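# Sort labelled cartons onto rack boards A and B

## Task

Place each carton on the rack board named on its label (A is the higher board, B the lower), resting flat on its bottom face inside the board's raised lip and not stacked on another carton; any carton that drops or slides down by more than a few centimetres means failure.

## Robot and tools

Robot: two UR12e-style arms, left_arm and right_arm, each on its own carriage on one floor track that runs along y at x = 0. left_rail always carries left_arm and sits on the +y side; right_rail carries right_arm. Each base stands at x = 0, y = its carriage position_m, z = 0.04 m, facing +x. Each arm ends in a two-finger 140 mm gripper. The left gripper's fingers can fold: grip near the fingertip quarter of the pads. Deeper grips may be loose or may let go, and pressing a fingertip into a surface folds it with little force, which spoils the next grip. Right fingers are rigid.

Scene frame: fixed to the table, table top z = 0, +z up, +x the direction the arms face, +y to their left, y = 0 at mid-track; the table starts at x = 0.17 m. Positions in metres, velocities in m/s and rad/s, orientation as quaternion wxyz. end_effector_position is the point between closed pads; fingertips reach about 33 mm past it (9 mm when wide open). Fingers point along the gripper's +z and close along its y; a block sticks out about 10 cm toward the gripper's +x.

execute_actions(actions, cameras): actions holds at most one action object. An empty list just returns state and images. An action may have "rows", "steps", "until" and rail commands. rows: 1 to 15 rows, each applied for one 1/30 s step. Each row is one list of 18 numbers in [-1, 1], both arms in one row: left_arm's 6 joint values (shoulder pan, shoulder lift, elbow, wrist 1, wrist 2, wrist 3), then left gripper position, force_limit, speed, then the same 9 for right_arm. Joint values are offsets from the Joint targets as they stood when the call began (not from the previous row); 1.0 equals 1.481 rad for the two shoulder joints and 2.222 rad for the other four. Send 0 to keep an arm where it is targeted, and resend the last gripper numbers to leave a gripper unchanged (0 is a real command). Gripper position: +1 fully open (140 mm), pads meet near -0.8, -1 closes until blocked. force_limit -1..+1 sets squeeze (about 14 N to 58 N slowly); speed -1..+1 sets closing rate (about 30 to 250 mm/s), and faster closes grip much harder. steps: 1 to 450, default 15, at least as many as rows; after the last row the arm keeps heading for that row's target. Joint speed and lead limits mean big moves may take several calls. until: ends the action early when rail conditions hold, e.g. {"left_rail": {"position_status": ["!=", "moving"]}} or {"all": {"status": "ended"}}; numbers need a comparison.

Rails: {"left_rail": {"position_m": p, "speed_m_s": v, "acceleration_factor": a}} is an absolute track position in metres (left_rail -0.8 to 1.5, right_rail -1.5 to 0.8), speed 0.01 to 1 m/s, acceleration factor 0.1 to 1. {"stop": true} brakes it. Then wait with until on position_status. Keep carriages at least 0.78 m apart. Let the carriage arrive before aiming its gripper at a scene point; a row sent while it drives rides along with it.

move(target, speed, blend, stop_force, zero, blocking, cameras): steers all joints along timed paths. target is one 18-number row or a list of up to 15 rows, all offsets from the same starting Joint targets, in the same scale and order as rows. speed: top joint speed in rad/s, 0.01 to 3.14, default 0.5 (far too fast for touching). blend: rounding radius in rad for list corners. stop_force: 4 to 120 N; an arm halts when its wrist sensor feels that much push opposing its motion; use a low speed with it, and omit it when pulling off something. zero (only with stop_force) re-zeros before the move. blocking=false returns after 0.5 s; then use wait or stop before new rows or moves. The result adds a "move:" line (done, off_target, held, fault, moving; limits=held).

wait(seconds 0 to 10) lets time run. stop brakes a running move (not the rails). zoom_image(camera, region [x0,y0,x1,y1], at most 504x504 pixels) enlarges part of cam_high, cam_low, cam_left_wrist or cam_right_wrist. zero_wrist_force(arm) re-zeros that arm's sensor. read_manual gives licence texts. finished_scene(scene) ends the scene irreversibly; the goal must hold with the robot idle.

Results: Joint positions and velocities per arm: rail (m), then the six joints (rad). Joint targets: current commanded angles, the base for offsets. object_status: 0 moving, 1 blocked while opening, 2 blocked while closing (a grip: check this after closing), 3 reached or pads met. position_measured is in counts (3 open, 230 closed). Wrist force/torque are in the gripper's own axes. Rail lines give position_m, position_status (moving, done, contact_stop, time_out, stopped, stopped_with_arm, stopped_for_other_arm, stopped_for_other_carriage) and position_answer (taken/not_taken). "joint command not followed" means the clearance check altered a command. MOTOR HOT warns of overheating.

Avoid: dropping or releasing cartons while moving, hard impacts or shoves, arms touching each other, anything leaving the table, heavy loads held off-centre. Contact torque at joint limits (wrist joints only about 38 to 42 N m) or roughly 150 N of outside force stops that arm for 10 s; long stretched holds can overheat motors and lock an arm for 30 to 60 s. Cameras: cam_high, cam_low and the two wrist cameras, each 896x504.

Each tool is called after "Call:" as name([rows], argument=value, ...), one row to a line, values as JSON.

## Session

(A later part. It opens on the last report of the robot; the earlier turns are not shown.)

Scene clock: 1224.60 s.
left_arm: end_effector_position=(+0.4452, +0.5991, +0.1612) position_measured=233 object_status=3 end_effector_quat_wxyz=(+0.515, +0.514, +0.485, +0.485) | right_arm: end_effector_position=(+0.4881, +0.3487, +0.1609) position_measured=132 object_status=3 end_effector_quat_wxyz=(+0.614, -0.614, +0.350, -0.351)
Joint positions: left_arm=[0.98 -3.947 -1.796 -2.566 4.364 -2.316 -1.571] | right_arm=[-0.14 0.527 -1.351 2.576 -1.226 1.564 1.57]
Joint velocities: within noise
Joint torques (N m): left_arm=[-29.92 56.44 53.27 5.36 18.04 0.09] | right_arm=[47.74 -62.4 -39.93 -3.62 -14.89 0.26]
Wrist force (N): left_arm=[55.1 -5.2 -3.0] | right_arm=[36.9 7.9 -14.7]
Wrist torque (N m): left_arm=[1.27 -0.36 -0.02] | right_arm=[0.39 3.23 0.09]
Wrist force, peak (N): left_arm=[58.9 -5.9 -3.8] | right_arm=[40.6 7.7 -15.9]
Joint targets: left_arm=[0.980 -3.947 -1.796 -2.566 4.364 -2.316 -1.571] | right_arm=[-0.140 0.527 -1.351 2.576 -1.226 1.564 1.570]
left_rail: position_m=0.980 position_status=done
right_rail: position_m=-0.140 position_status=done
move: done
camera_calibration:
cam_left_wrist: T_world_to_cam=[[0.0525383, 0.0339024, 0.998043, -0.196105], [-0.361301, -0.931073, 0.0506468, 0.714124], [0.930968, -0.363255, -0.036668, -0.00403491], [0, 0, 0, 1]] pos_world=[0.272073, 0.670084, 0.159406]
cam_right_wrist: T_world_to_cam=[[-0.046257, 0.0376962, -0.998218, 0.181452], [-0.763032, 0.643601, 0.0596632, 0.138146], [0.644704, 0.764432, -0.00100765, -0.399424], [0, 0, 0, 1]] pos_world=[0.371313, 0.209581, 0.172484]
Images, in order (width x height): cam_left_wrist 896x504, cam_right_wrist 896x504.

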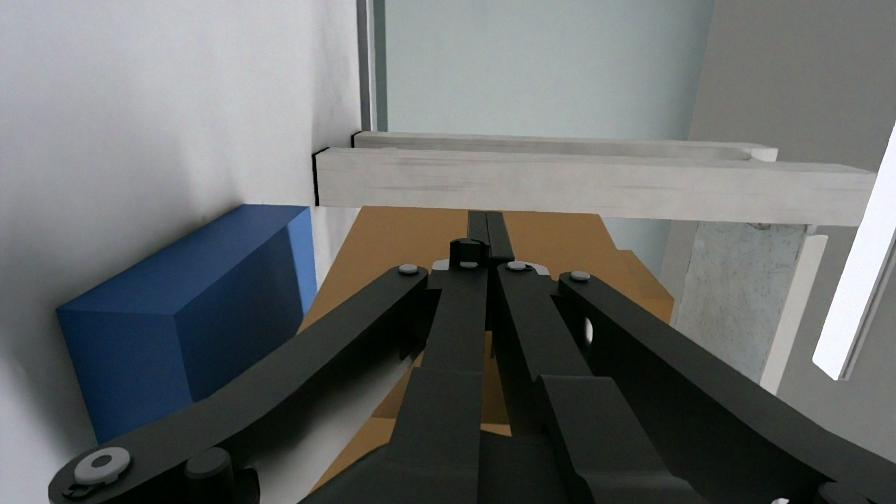

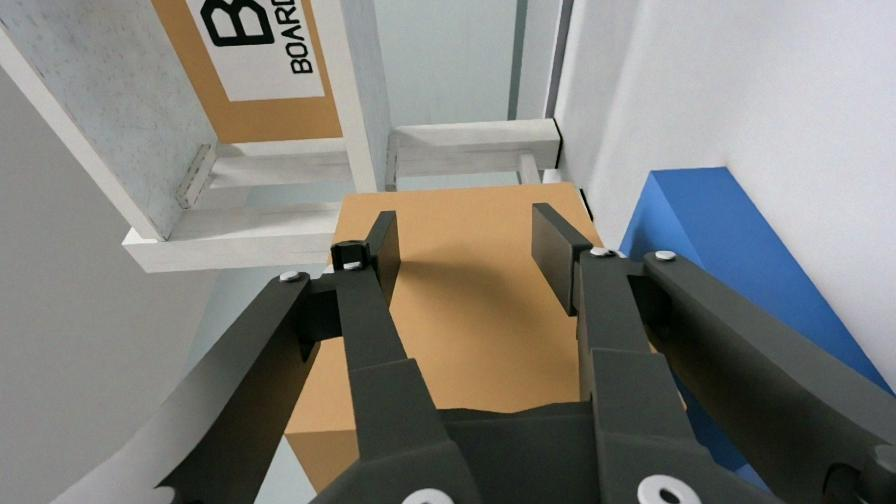

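Call:
move([
  [0,0.1081,0.0126,-0.0845,0,0,-1,0,0,0,-0.1094,-0.0127,0.0857,0,0,-0.03,0,0],
  [0,0.2135,0.0362,-0.1785,0,0,-1,0,0,0,-0.216,-0.0367,0.1807,0,0,-0.03,0,0],
  [0,0.2944,0.0679,-0.264,0,0,-1,0,0,0,-0.2975,-0.0688,0.2671,0,0,-0.03,0,0],
  [0,0.3524,0.1063,-0.3411,0,0,-1,0,0,0,-0.3557,-0.1074,0.3445,0,0,-0.03,0,0],
  [0,0.3948,0.1561,-0.4192,0,0,-1,0,0,0,-0.3982,-0.1577,0.4231,0,0,-0.03,0,0],
  [0,0.4185,0.2182,-0.4975,0,0,-1,0,0,0,-0.4216,-0.2203,0.5013,0,0,-0.03,0,0],
], speed=0.14, blend=0.01)

Scene clock: 1242.30 s.
left_arm: end_effector_position=(+0.4448, +0.5995, +0.6000) position_measured=233 object_status=3 end_effector_quat_wxyz=(+0.515, +0.514, +0.485, +0.485) | right_arm: end_effector_position=(+0.4879, +0.3487, +0.6005) position_measured=132 object_status=3 end_effector_quat_wxyz=(+0.614, -0.614, +0.350, -0.351)
Joint positions: left_arm=[0.98 -3.947 -1.176 -2.082 3.258 -2.316 -1.571] | right_arm=[-0.14 0.527 -1.975 2.087 -0.112 1.564 1.57]
Joint velocities: within noise
Joint torques (N m): left_arm=[-31.29 14.13 67.59 5.77 28.06 0.12] | right_arm=[46.65 -27.95 -67.54 -4.3 -25.89 0.35]
Wrist force (N): left_arm=[67.9 -4.0 -5.4] | right_arm=[48.6 9.7 -19.4]
Wrist torque (N m): left_arm=[1.23 -0.02 -0.07] | right_arm=[0.23 3.57 -0.28]
Wrist force, peak (N): left_arm=[95.8 -4.6 -11.5] | right_arm=[74.0 9.0 -29.1]
Joint targets: left_arm=[0.980 -3.947 -1.176 -2.082 3.258 -2.316 -1.571] | right_arm=[-0.140 0.527 -1.975 2.087 -0.112 1.564 1.570]
left_rail: position_m=0.980 position_status=done
right_rail: position_m=-0.140 position_status=done
move: done
camera_calibration:
cam_left_wrist: T_world_to_cam=[[0.0530869, 0.0333649, 0.998032, -0.634023], [-0.361403, -0.931049, 0.0503492, 0.692306], [0.930897, -0.363365, -0.0373684, 0.0130869], [0, 0, 0, 1]] pos_world=[0.271677, 0.670481, 0.598408]
cam_right_wrist: T_world_to_cam=[[-0.0461937, 0.0377686, -0.998218, 0.620125], [-0.763078, 0.643547, 0.0596616, 0.111865], [0.644654, 0.764474, -0.000907446, -0.398827], [0, 0, 0, 1]] pos_world=[0.371113, 0.209481, 0.611984]

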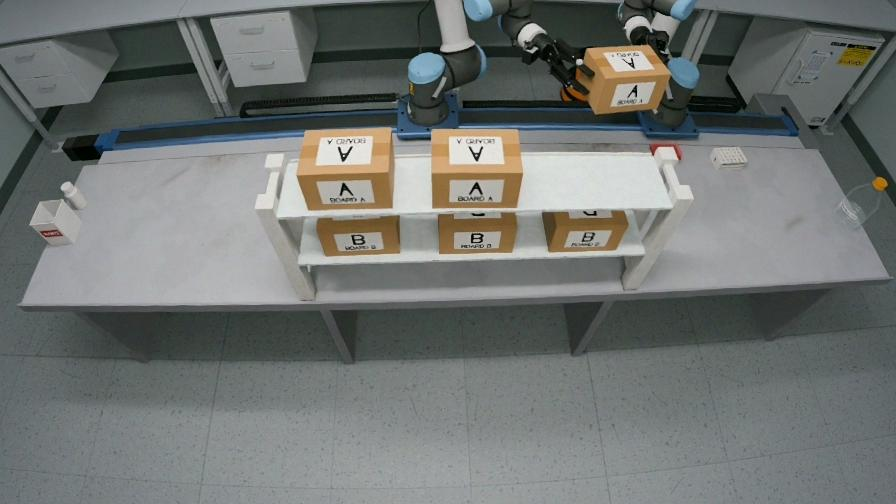

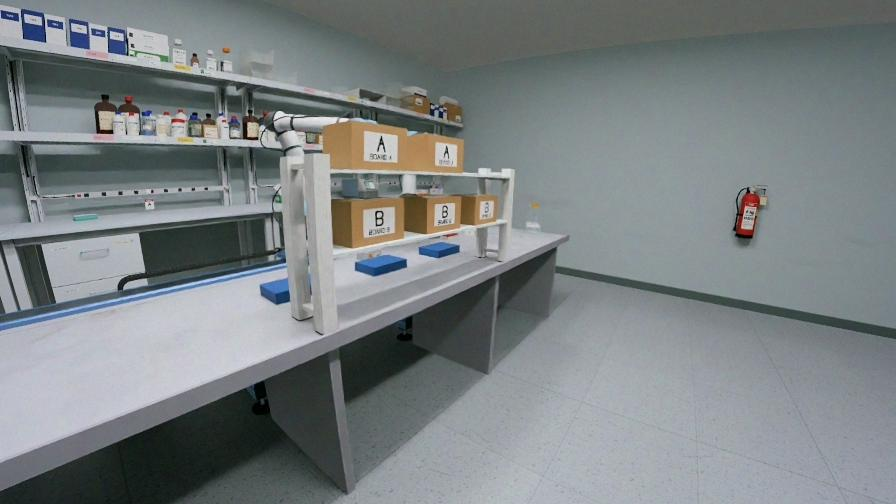

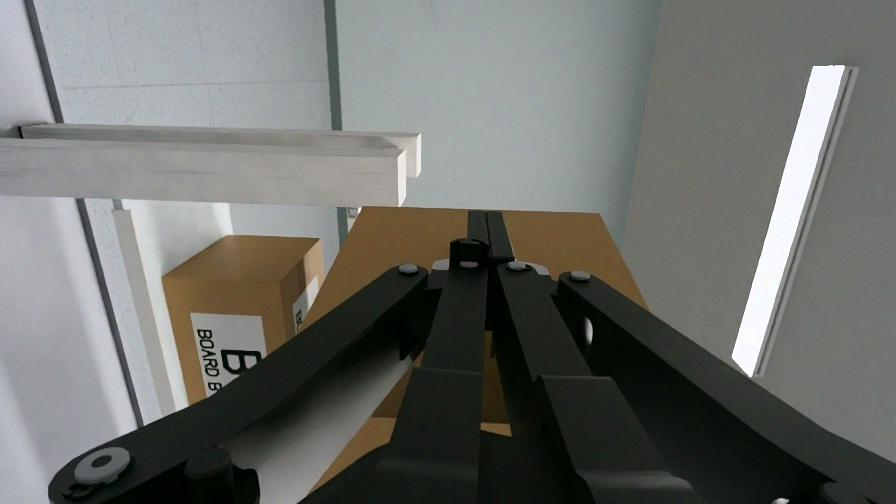

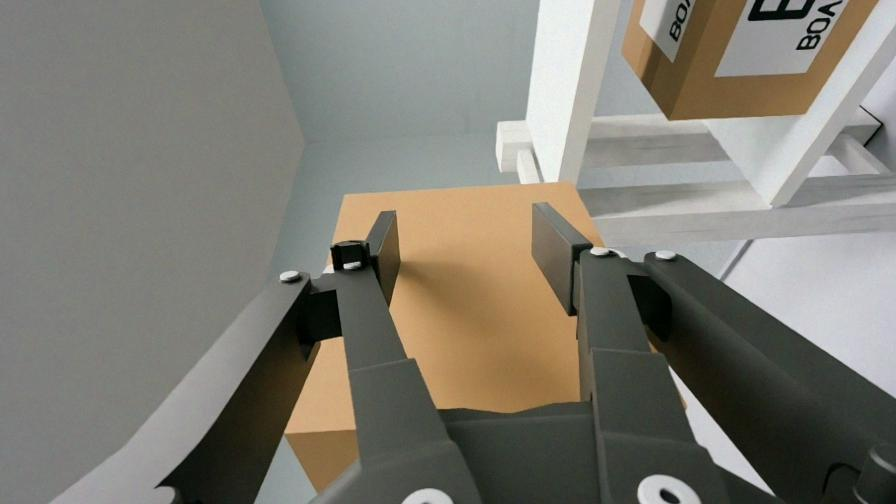

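Call:
move([
  [0.0230,-0.0339,0.0138,0.0088,0.0295,0,-1,0,0,-0.0510,-0.0085,0.0035,0.0022,-0.0198,0,-0.03,0,0],
  [0.0417,-0.0698,0.0296,0.0169,0.0561,0,-1,0,0,-0.1013,-0.0134,0.0053,0.0036,-0.0392,0,-0.03,0,0],
  [0.0575,-0.1064,0.0471,0.0239,0.0809,0,-1,0,0,-0.1501,-0.0158,0.0061,0.0044,-0.0575,0,-0.03,0,0],
  [0.0714,-0.1436,0.0663,0.0294,0.1044,0,-1,0,0,-0.1968,-0.0144,0.0056,0.0040,-0.0744,0,-0.03,0,0],
  [0.0833,-0.1813,0.0872,0.0336,0.1264,0,-1,0,0,-0.2411,-0.0099,0.0040,0.0026,-0.0897,0,-0.03,0,0],
], speed=0.1, blend=0.01, cameras=["cam_high","cam_right_wrist"])

Scene clock: 1291.70 s.
left_arm: end_effector_position=(+0.5988, +0.4664, +0.6001) position_measured=233 object_status=3 end_effector_quat_wxyz=(+0.551, +0.551, +0.443, +0.443) | right_arm: end_effector_position=(+0.6016, +0.2111, +0.6003) position_measured=132 object_status=3 end_effector_quat_wxyz=(+0.585, -0.585, +0.397, -0.398)
Joint positions: left_arm=[0.98 -3.823 -1.445 -1.888 3.333 -2.035 -1.571] | right_arm=[-0.14 0.171 -1.99 2.096 -0.106 1.364 1.57]
Joint velocities: within noise
Joint torques (N m): left_arm=[-27.89 13.07 65.69 12.24 26.45 0.11] | right_arm=[26.12 3.61 -65.49 -9.3 -24.29 0.29]
Wrist force (N): left_arm=[63.3 -2.9 -4.2] | right_arm=[44.3 10.4 -17.8]
Wrist torque (N m): left_arm=[1.23 -0.20 -0.09] | right_arm=[0.15 3.35 -0.48]
Wrist force, peak (N): left_arm=[68.4 -4.3 -5.6] | right_arm=[49.0 9.6 -19.4]
Joint targets: left_arm=[0.980 -3.823 -1.445 -1.888 3.333 -2.035 -1.571] | right_arm=[-0.140 0.170 -1.990 2.096 -0.106 1.364 1.570]
left_rail: position_m=0.980 position_status=done
right_rail: position_m=-0.140 position_status=done
move: done
camera_calibration:
cam_right_wrist: T_world_to_cam=[[-0.0396206, 0.0444805, -0.998224, 0.624997], [-0.65249, 0.755453, 0.0595607, 0.196943], [0.756761, 0.653691, -0.000908503, -0.411003], [0, 0, 0, 1]] pos_world=[0.464297, 0.0920881, 0.611784]
Images, in order (width x height): cam_high 896x504, cam_right_wrist 896x504.

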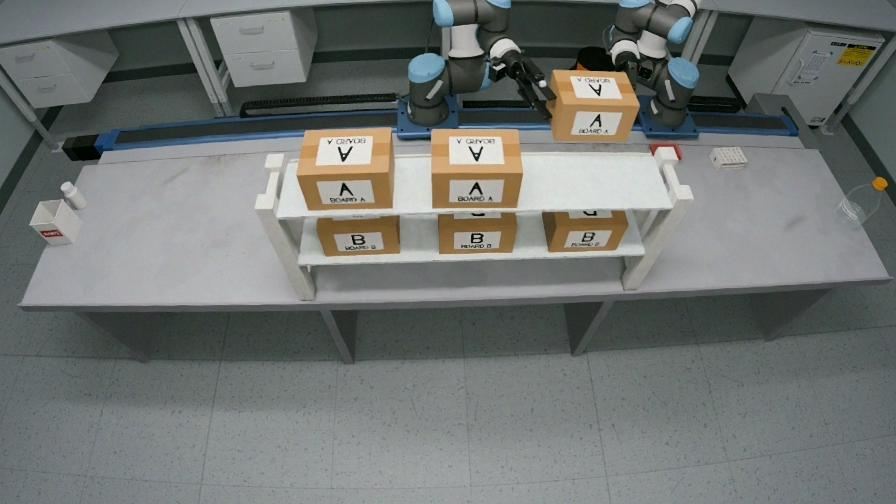

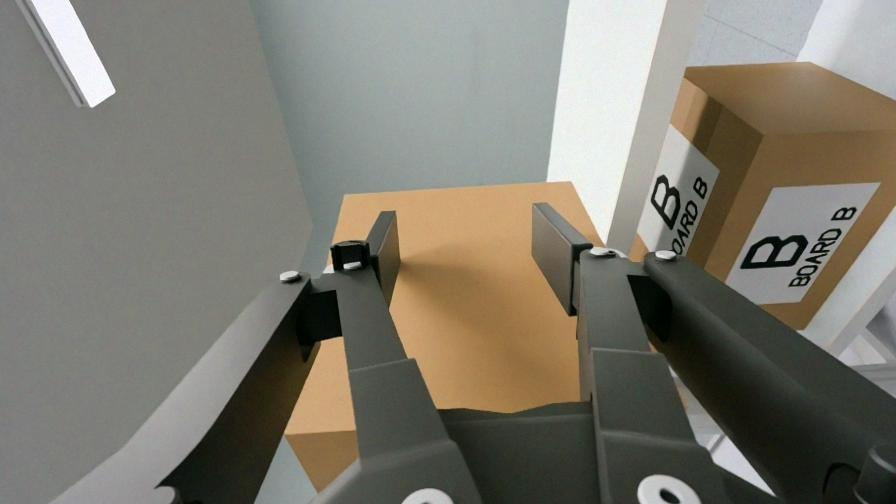

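Call:
move([
  [0.0373,-0.0296,0.0174,0.0023,0.0248,0,-1,0,0,-0.0142,0.0506,-0.0203,-0.0135,-0.0095,0,-0.03,0,0],
  [0.0701,-0.0616,0.0373,0.0037,0.0467,0,-1,0,0,-0.0255,0.1012,-0.0429,-0.0245,-0.0170,0,-0.03,0,0],
  [0.0990,-0.0955,0.0598,0.0039,0.0660,0,-1,0,0,-0.0344,0.1512,-0.0679,-0.0329,-0.0230,0,-0.03,0,0],
  [0.1246,-0.1310,0.0845,0.0028,0.0831,0,-1,0,0,-0.0419,0.2004,-0.0951,-0.0385,-0.0279,0,-0.03,0,0],
], speed=0.08, blend=0.008, cameras=["cam_high","cam_right_wrist"])

Call:
zoom_image(camera="cam_high", region=[430, 110, 680, 230])

Scene clock: 1322.23 s.
left_arm: end_effector_position=(+0.7788, +0.4665, +0.5999) position_measured=233 object_status=3 end_effector_quat_wxyz=(+0.551, +0.551, +0.443, +0.443) | right_arm: end_effector_position=(+0.7814, +0.2110, +0.6004) position_measured=132 object_status=3 end_effector_quat_wxyz=(+0.585, -0.585, +0.397, -0.398)
Joint positions: left_arm=[0.98 -3.639 -1.639 -1.7 3.339 -1.851 -1.571] | right_arm=[-0.14 0.108 -1.693 1.885 -0.192 1.302 1.57]
Joint velocities: within noise
Joint torques (N m): left_arm=[-37.73 33.31 64.67 4.48 25.96 0] | right_arm=[36.84 -26.56 -63.97 -8.83 -24.28 0.37]
Wrist force (N): left_arm=[63.0 -3.7 -3.7] | right_arm=[43.8 10.5 -17.6]
Wrist torque (N m): left_arm=[1.16 -0.23 -0.08] | right_arm=[0.17 3.33 -0.42]
Wrist force, peak (N): left_arm=[69.2 -3.5 -5.3] | right_arm=[49.4 10.5 -19.9]
Joint targets: left_arm=[0.980 -3.639 -1.639 -1.700 3.339 -1.851 -1.571] | right_arm=[-0.140 0.108 -1.693 1.884 -0.192 1.302 1.570]
left_rail: position_m=0.980 position_status=done
right_rail: position_m=-0.140 position_status=done
move: done
camera_calibration:
cam_right_wrist: T_world_to_cam=[[-0.0396162, 0.0444883, -0.998224, 0.632225], [-0.652383, 0.755545, 0.0595637, 0.314316], [0.756853, 0.653584, -0.000908445, -0.547129], [0, 0, 0, 1]] pos_world=[0.644197, 0.0919879, 0.611884]
Images, in order (width x height): cam_high 896x504, cam_right_wrist 896x504.

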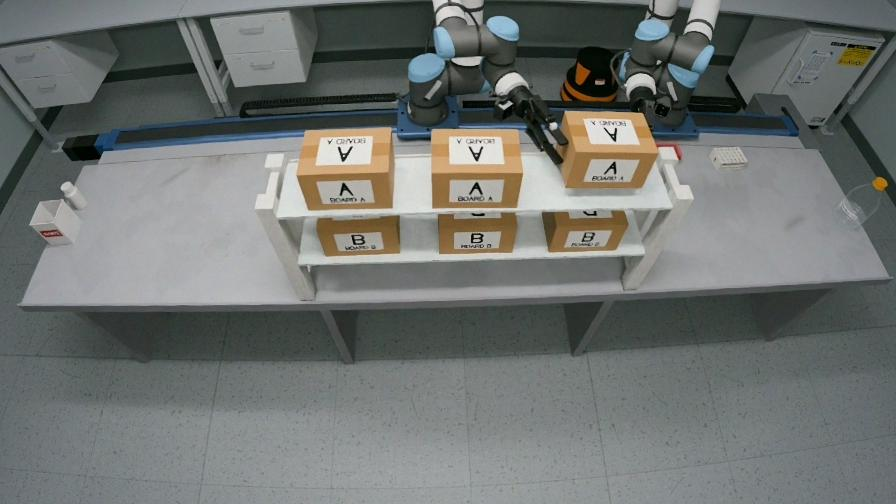

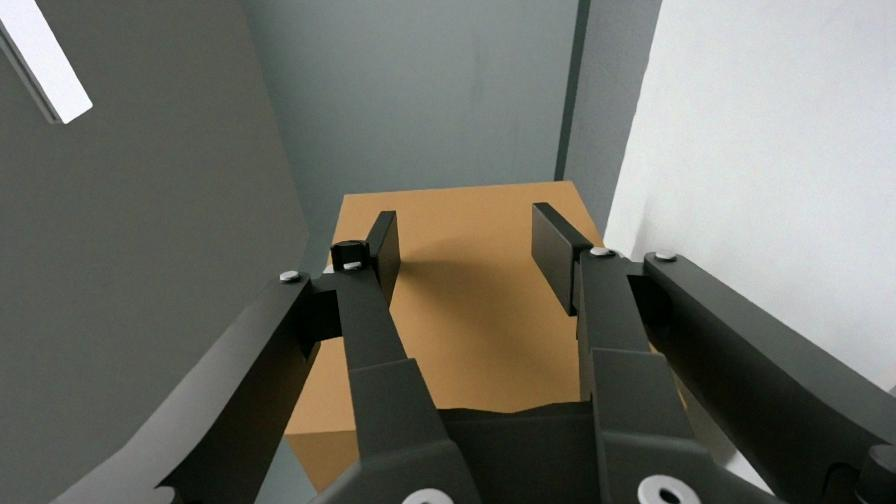

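Scaled by 2.016.

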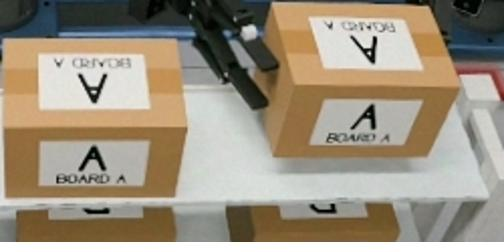

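Call:
move(target=[0.0114,-0.0179,0.0130,-0.0011,0.0076,0,-1,0,0,-0.0030,0.0238,-0.0141,-0.0018,-0.0020,0,-0.03,0,0], speed=0.05, cameras=["cam_high"])

Call:
zoom_image(camera="cam_high", region=[430, 130, 670, 230])

Scene clock: 1336.57 s.
left_arm: end_effector_position=(+0.8007, +0.4665, +0.5999) position_measured=233 object_status=3 end_effector_quat_wxyz=(+0.551, +0.551, +0.443, +0.443) | right_arm: end_effector_position=(+0.8033, +0.2111, +0.6004) position_measured=132 object_status=3 end_effector_quat_wxyz=(+0.585, -0.585, +0.397, -0.398)
Joint positions: left_arm=[0.98 -3.622 -1.665 -1.671 3.337 -1.834 -1.571] | right_arm=[-0.14 0.104 -1.658 1.853 -0.196 1.298 1.57]
Joint velocities: within noise
Joint torques (N m): left_arm=[-39.07 37.03 64.62 4.48 26.52 0.1] | right_arm=[38.77 -31.44 -64.74 -8.61 -24.47 0.18]
Wrist force (N): left_arm=[63.6 -3.5 -4.2] | right_arm=[44.4 10.5 -17.7]
Wrist torque (N m): left_arm=[1.16 -0.17 -0.10] | right_arm=[0.13 3.38 -0.47]
Wrist force, peak (N): left_arm=[64.1 -3.6 -4.1] | right_arm=[45.0 10.5 -17.9]
Joint targets: left_arm=[0.980 -3.622 -1.665 -1.671 3.337 -1.834 -1.571] | right_arm=[-0.140 0.104 -1.658 1.853 -0.196 1.298 1.570]
left_rail: position_m=0.980 position_status=done
right_rail: position_m=-0.140 position_status=done
move: done
Images, in order (width x height): cam_high 896x504.

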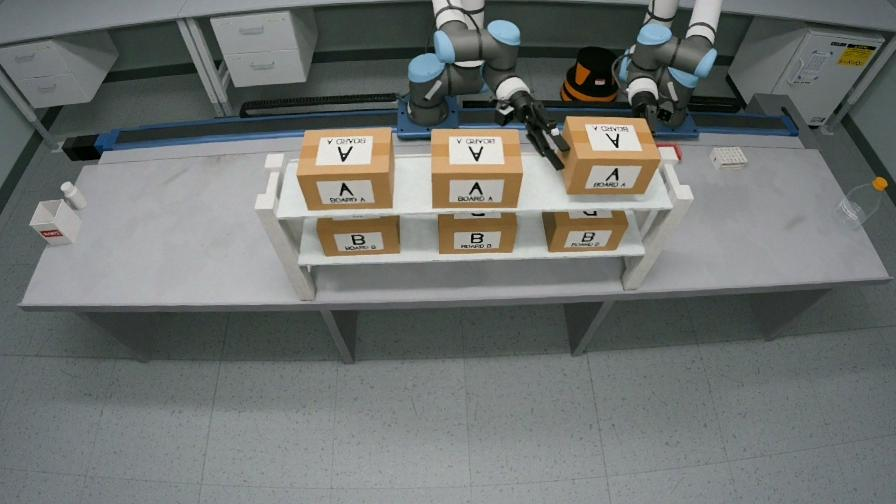

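Scaled by 2.100.

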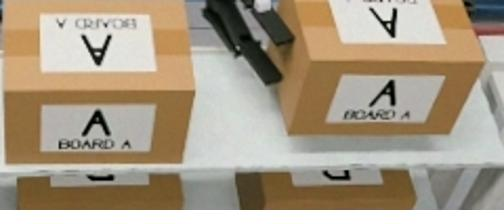

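Call:
move(target=[0.0023,-0.0036,0.0026,-0.0001,0.0015,0,-1,0,0,-0.0008,0.0065,-0.0039,-0.0004,-0.0005,0,-0.03,0,0], speed=0.04, cameras=["cam_high"])

Call:
zoom_image(camera="cam_high", region=[430, 130, 670, 230])

Call:
move(target=[0,-0.0129,-0.0303,0.0389,0,0,-1,0,0,0,0.0138,0.0315,-0.0407,0,0,-0.03,0,0], speed=0.03, stop_force=14, cameras=["cam_high","cam_low"])

Call:
zoom_image(camera="cam_high", region=[430, 130, 670, 230])

Scene clock: 1352.20 s.
left_arm: end_effector_position=(+0.8052, +0.4666, +0.5999) position_measured=233 object_status=3 end_effector_quat_wxyz=(+0.551, +0.551, +0.443, +0.443) | right_arm: end_effector_position=(+0.8093, +0.2111, +0.6004) position_measured=132 object_status=3 end_effector_quat_wxyz=(+0.585, -0.585, +0.397, -0.398)
Joint positions: left_arm=[0.98 -3.618 -1.671 -1.666 3.336 -1.831 -1.571] | right_arm=[-0.14 0.103 -1.648 1.845 -0.197 1.297 1.57]
Joint velocities: within noise
Joint torques (N m): left_arm=[-36.9 36.74 63.47 4.45 26.13 -0.09] | right_arm=[38.22 -30.72 -64.11 -8.69 -24.34 0.43]
Wrist force (N): left_arm=[62.6 -3.5 -4.0] | right_arm=[43.7 10.4 -17.0]
Wrist torque (N m): left_arm=[1.16 -0.20 -0.09] | right_arm=[0.17 3.38 -0.44]
Wrist force, peak (N): left_arm=[64.2 -3.5 -4.3] | right_arm=[45.0 10.7 -18.0]
Joint targets: left_arm=[0.980 -3.618 -1.671 -1.665 3.336 -1.830 -1.571] | right_arm=[-0.140 0.103 -1.648 1.844 -0.197 1.297 1.570]
left_rail: position_m=0.980 position_status=done
right_rail: position_m=-0.140 position_status=done
move: done
Images, in order (width x height): cam_high 896x504.

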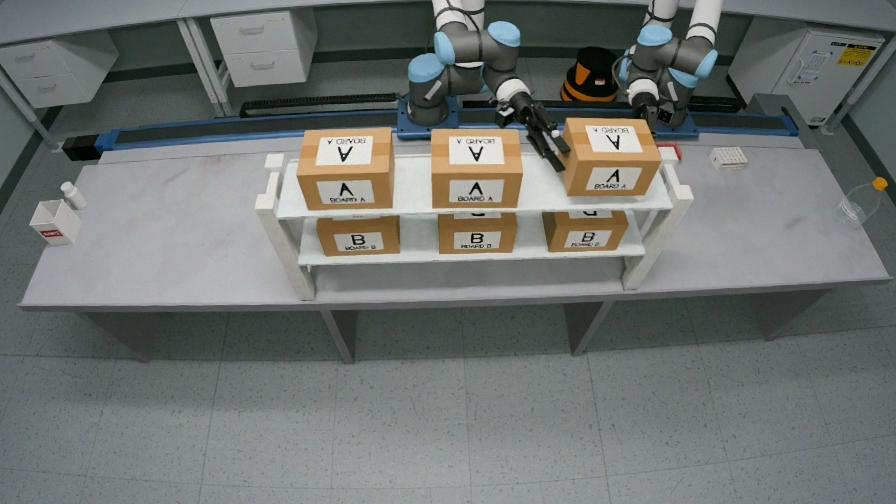

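Scaled by 2.100.

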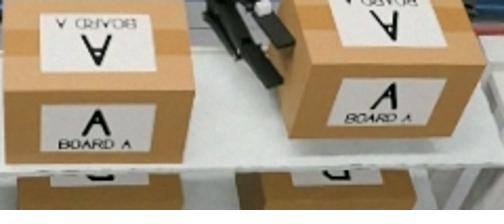

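Scene clock: 1356.27 s.
left_arm: end_effector_position=(+0.8055, +0.4665, +0.5556) position_measured=233 object_status=3 end_effector_quat_wxyz=(+0.551, +0.551, +0.443, +0.443) | right_arm: end_effector_position=(+0.8098, +0.2111, +0.5551) position_measured=132 object_status=3 end_effector_quat_wxyz=(+0.585, -0.585, +0.397, -0.398)
Joint positions: left_arm=[0.98 -3.618 -1.688 -1.726 3.415 -1.83 -1.571] | right_arm=[-0.14 0.103 -1.629 1.909 -0.28 1.297 1.57]
Joint velocities: within noise
Joint torques (N m): left_arm=[-48.54 54.36 51.23 1.53 23.87 -0.04] | right_arm=[47.18 -53.14 -51.47 -1.31 -24.1 0.35]
Wrist force (N): left_arm=[61.3 10.3 -4.4] | right_arm=[46.0 -5.0 -21.7]
Wrist torque (N m): left_arm=[0.81 -0.16 -0.26] | right_arm=[-1.57 3.54 -0.01]
Wrist force, peak (N): left_arm=[65.9 -3.7 -4.6] | right_arm=[46.8 -15.1 -24.2]
Joint targets: left_arm=[0.980 -3.618 -1.688 -1.726 3.415 -1.830 -1.571] | right_arm=[-0.140 0.103 -1.629 1.909 -0.280 1.297 1.570]
left_rail: position_m=0.980 position_status=done
right_rail: position_m=-0.140 position_status=done
move: contact (left_arm, right_arm)
Images, in order (width x height): cam_high 896x504, cam_low 896x504.

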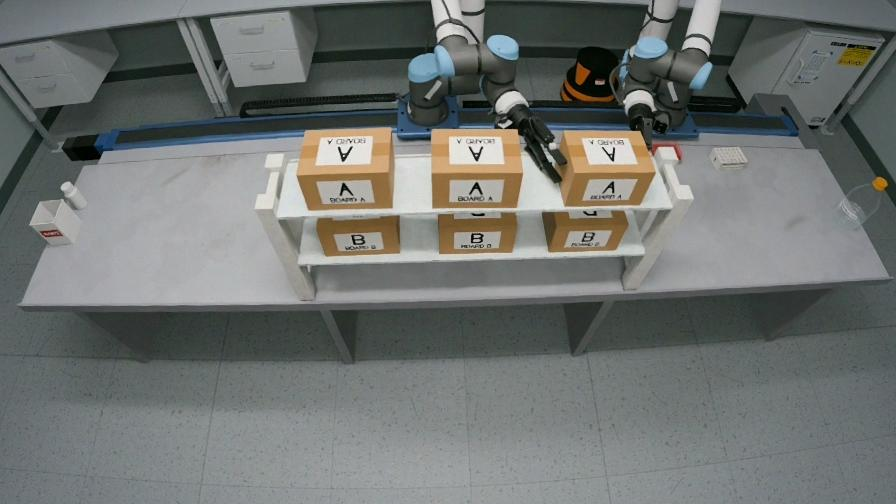

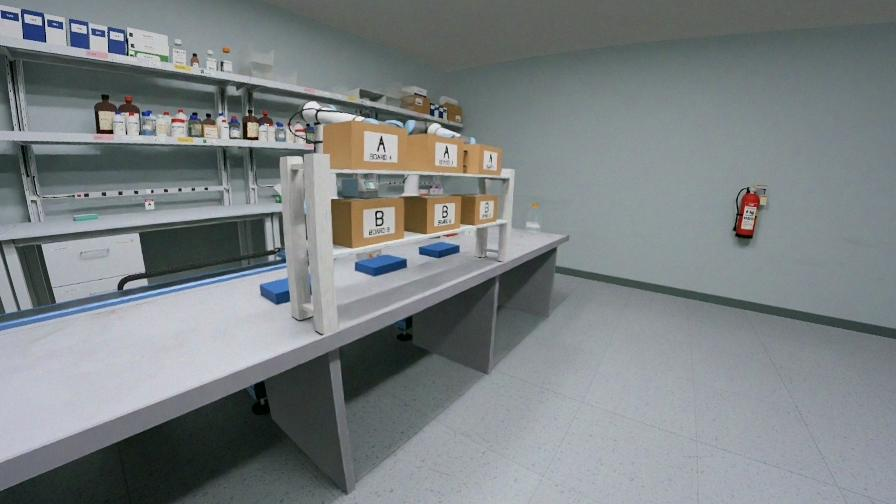

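Scaled by 2.100.

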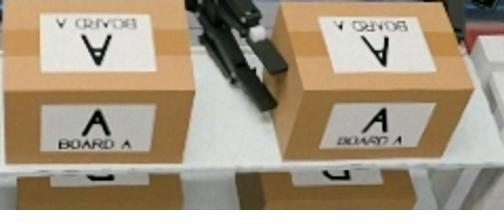

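Call:
move([
  [0.04,0.03,-0.022,0.0015,0.0266,0,-1,0,0,-0.0535,-0.0187,0.0108,0.0017,-0.0357,0,-0.03,0,0],
  [-0.0643,0.1699,-0.1121,-0.0016,-0.0429,0,-1,0,0,-0.0438,-0.2509,0.1224,0.0448,-0.0292,0,-0.03,0,0],
  [0.0122,0.4181,-0.3069,0.0277,0.0050,0,-1,0,0,0.24,-0.2997,0.2246,-0.0248,0.2349,0,-0.03,0,0],
], speed=[0.05,0.3,0.4], cameras=["cam_high","cam_low"])

Call:
zoom_image(camera="cam_high", region=[280, 110, 700, 270])

Scene clock: 1375.03 s.
left_arm: end_effector_position=(+0.4756, +0.6444, +0.4498) position_measured=233 object_status=3 end_effector_quat_wxyz=(+0.550, +0.550, +0.445, +0.445) | right_arm: end_effector_position=(+0.4757, +0.1956, +0.4505) position_measured=132 object_status=3 end_effector_quat_wxyz=(+0.550, -0.550, +0.444, -0.445)
Joint positions: left_arm=[0.98 -3.6 -1.069 -2.408 3.476 -1.819 -1.571] | right_arm=[-0.14 0.458 -2.073 2.408 -0.335 1.818 1.57]
Joint velocities: within noise
Joint torques (N m): left_arm=[9.89 21.45 37.75 5.72 1.45 -0.28] | right_arm=[17.9 -20.83 -39.07 -4.55 1.17 0.21]
Wrist force (N): left_arm=[6.0 4.1 5.5] | right_arm=[-9.2 0.3 0.8]
Wrist torque (N m): left_arm=[1.57 -1.49 -0.10] | right_arm=[0.19 2.33 0.15]
Wrist force, peak (N): left_arm=[62.1 10.1 -4.5] | right_arm=[46.6 -4.5 -21.5]
Joint targets: left_arm=[0.980 -3.600 -1.069 -2.408 3.476 -1.819 -1.571] | right_arm=[-0.140 0.458 -2.073 2.408 -0.335 1.819 1.570]
left_rail: position_m=0.980 position_status=done
right_rail: position_m=-0.140 position_status=done
move: done
Images, in order (width x height): cam_high 896x504, cam_low 896x504.

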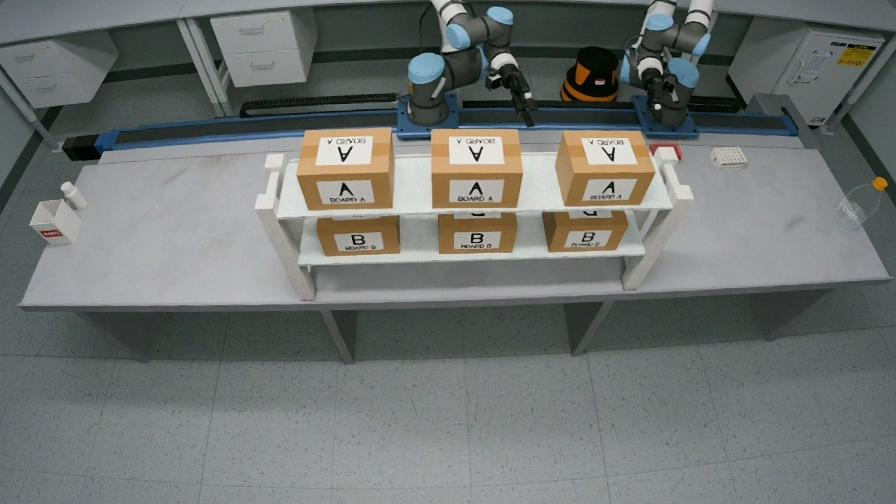

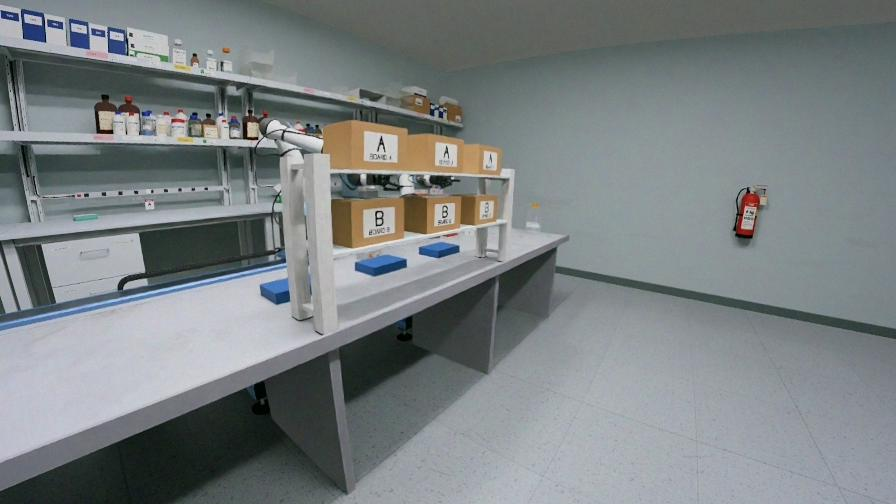

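Scaled by 1.200.

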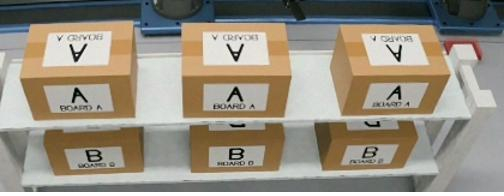

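Call:
finished_scene(scene=2)

The scene is finished: the task was done.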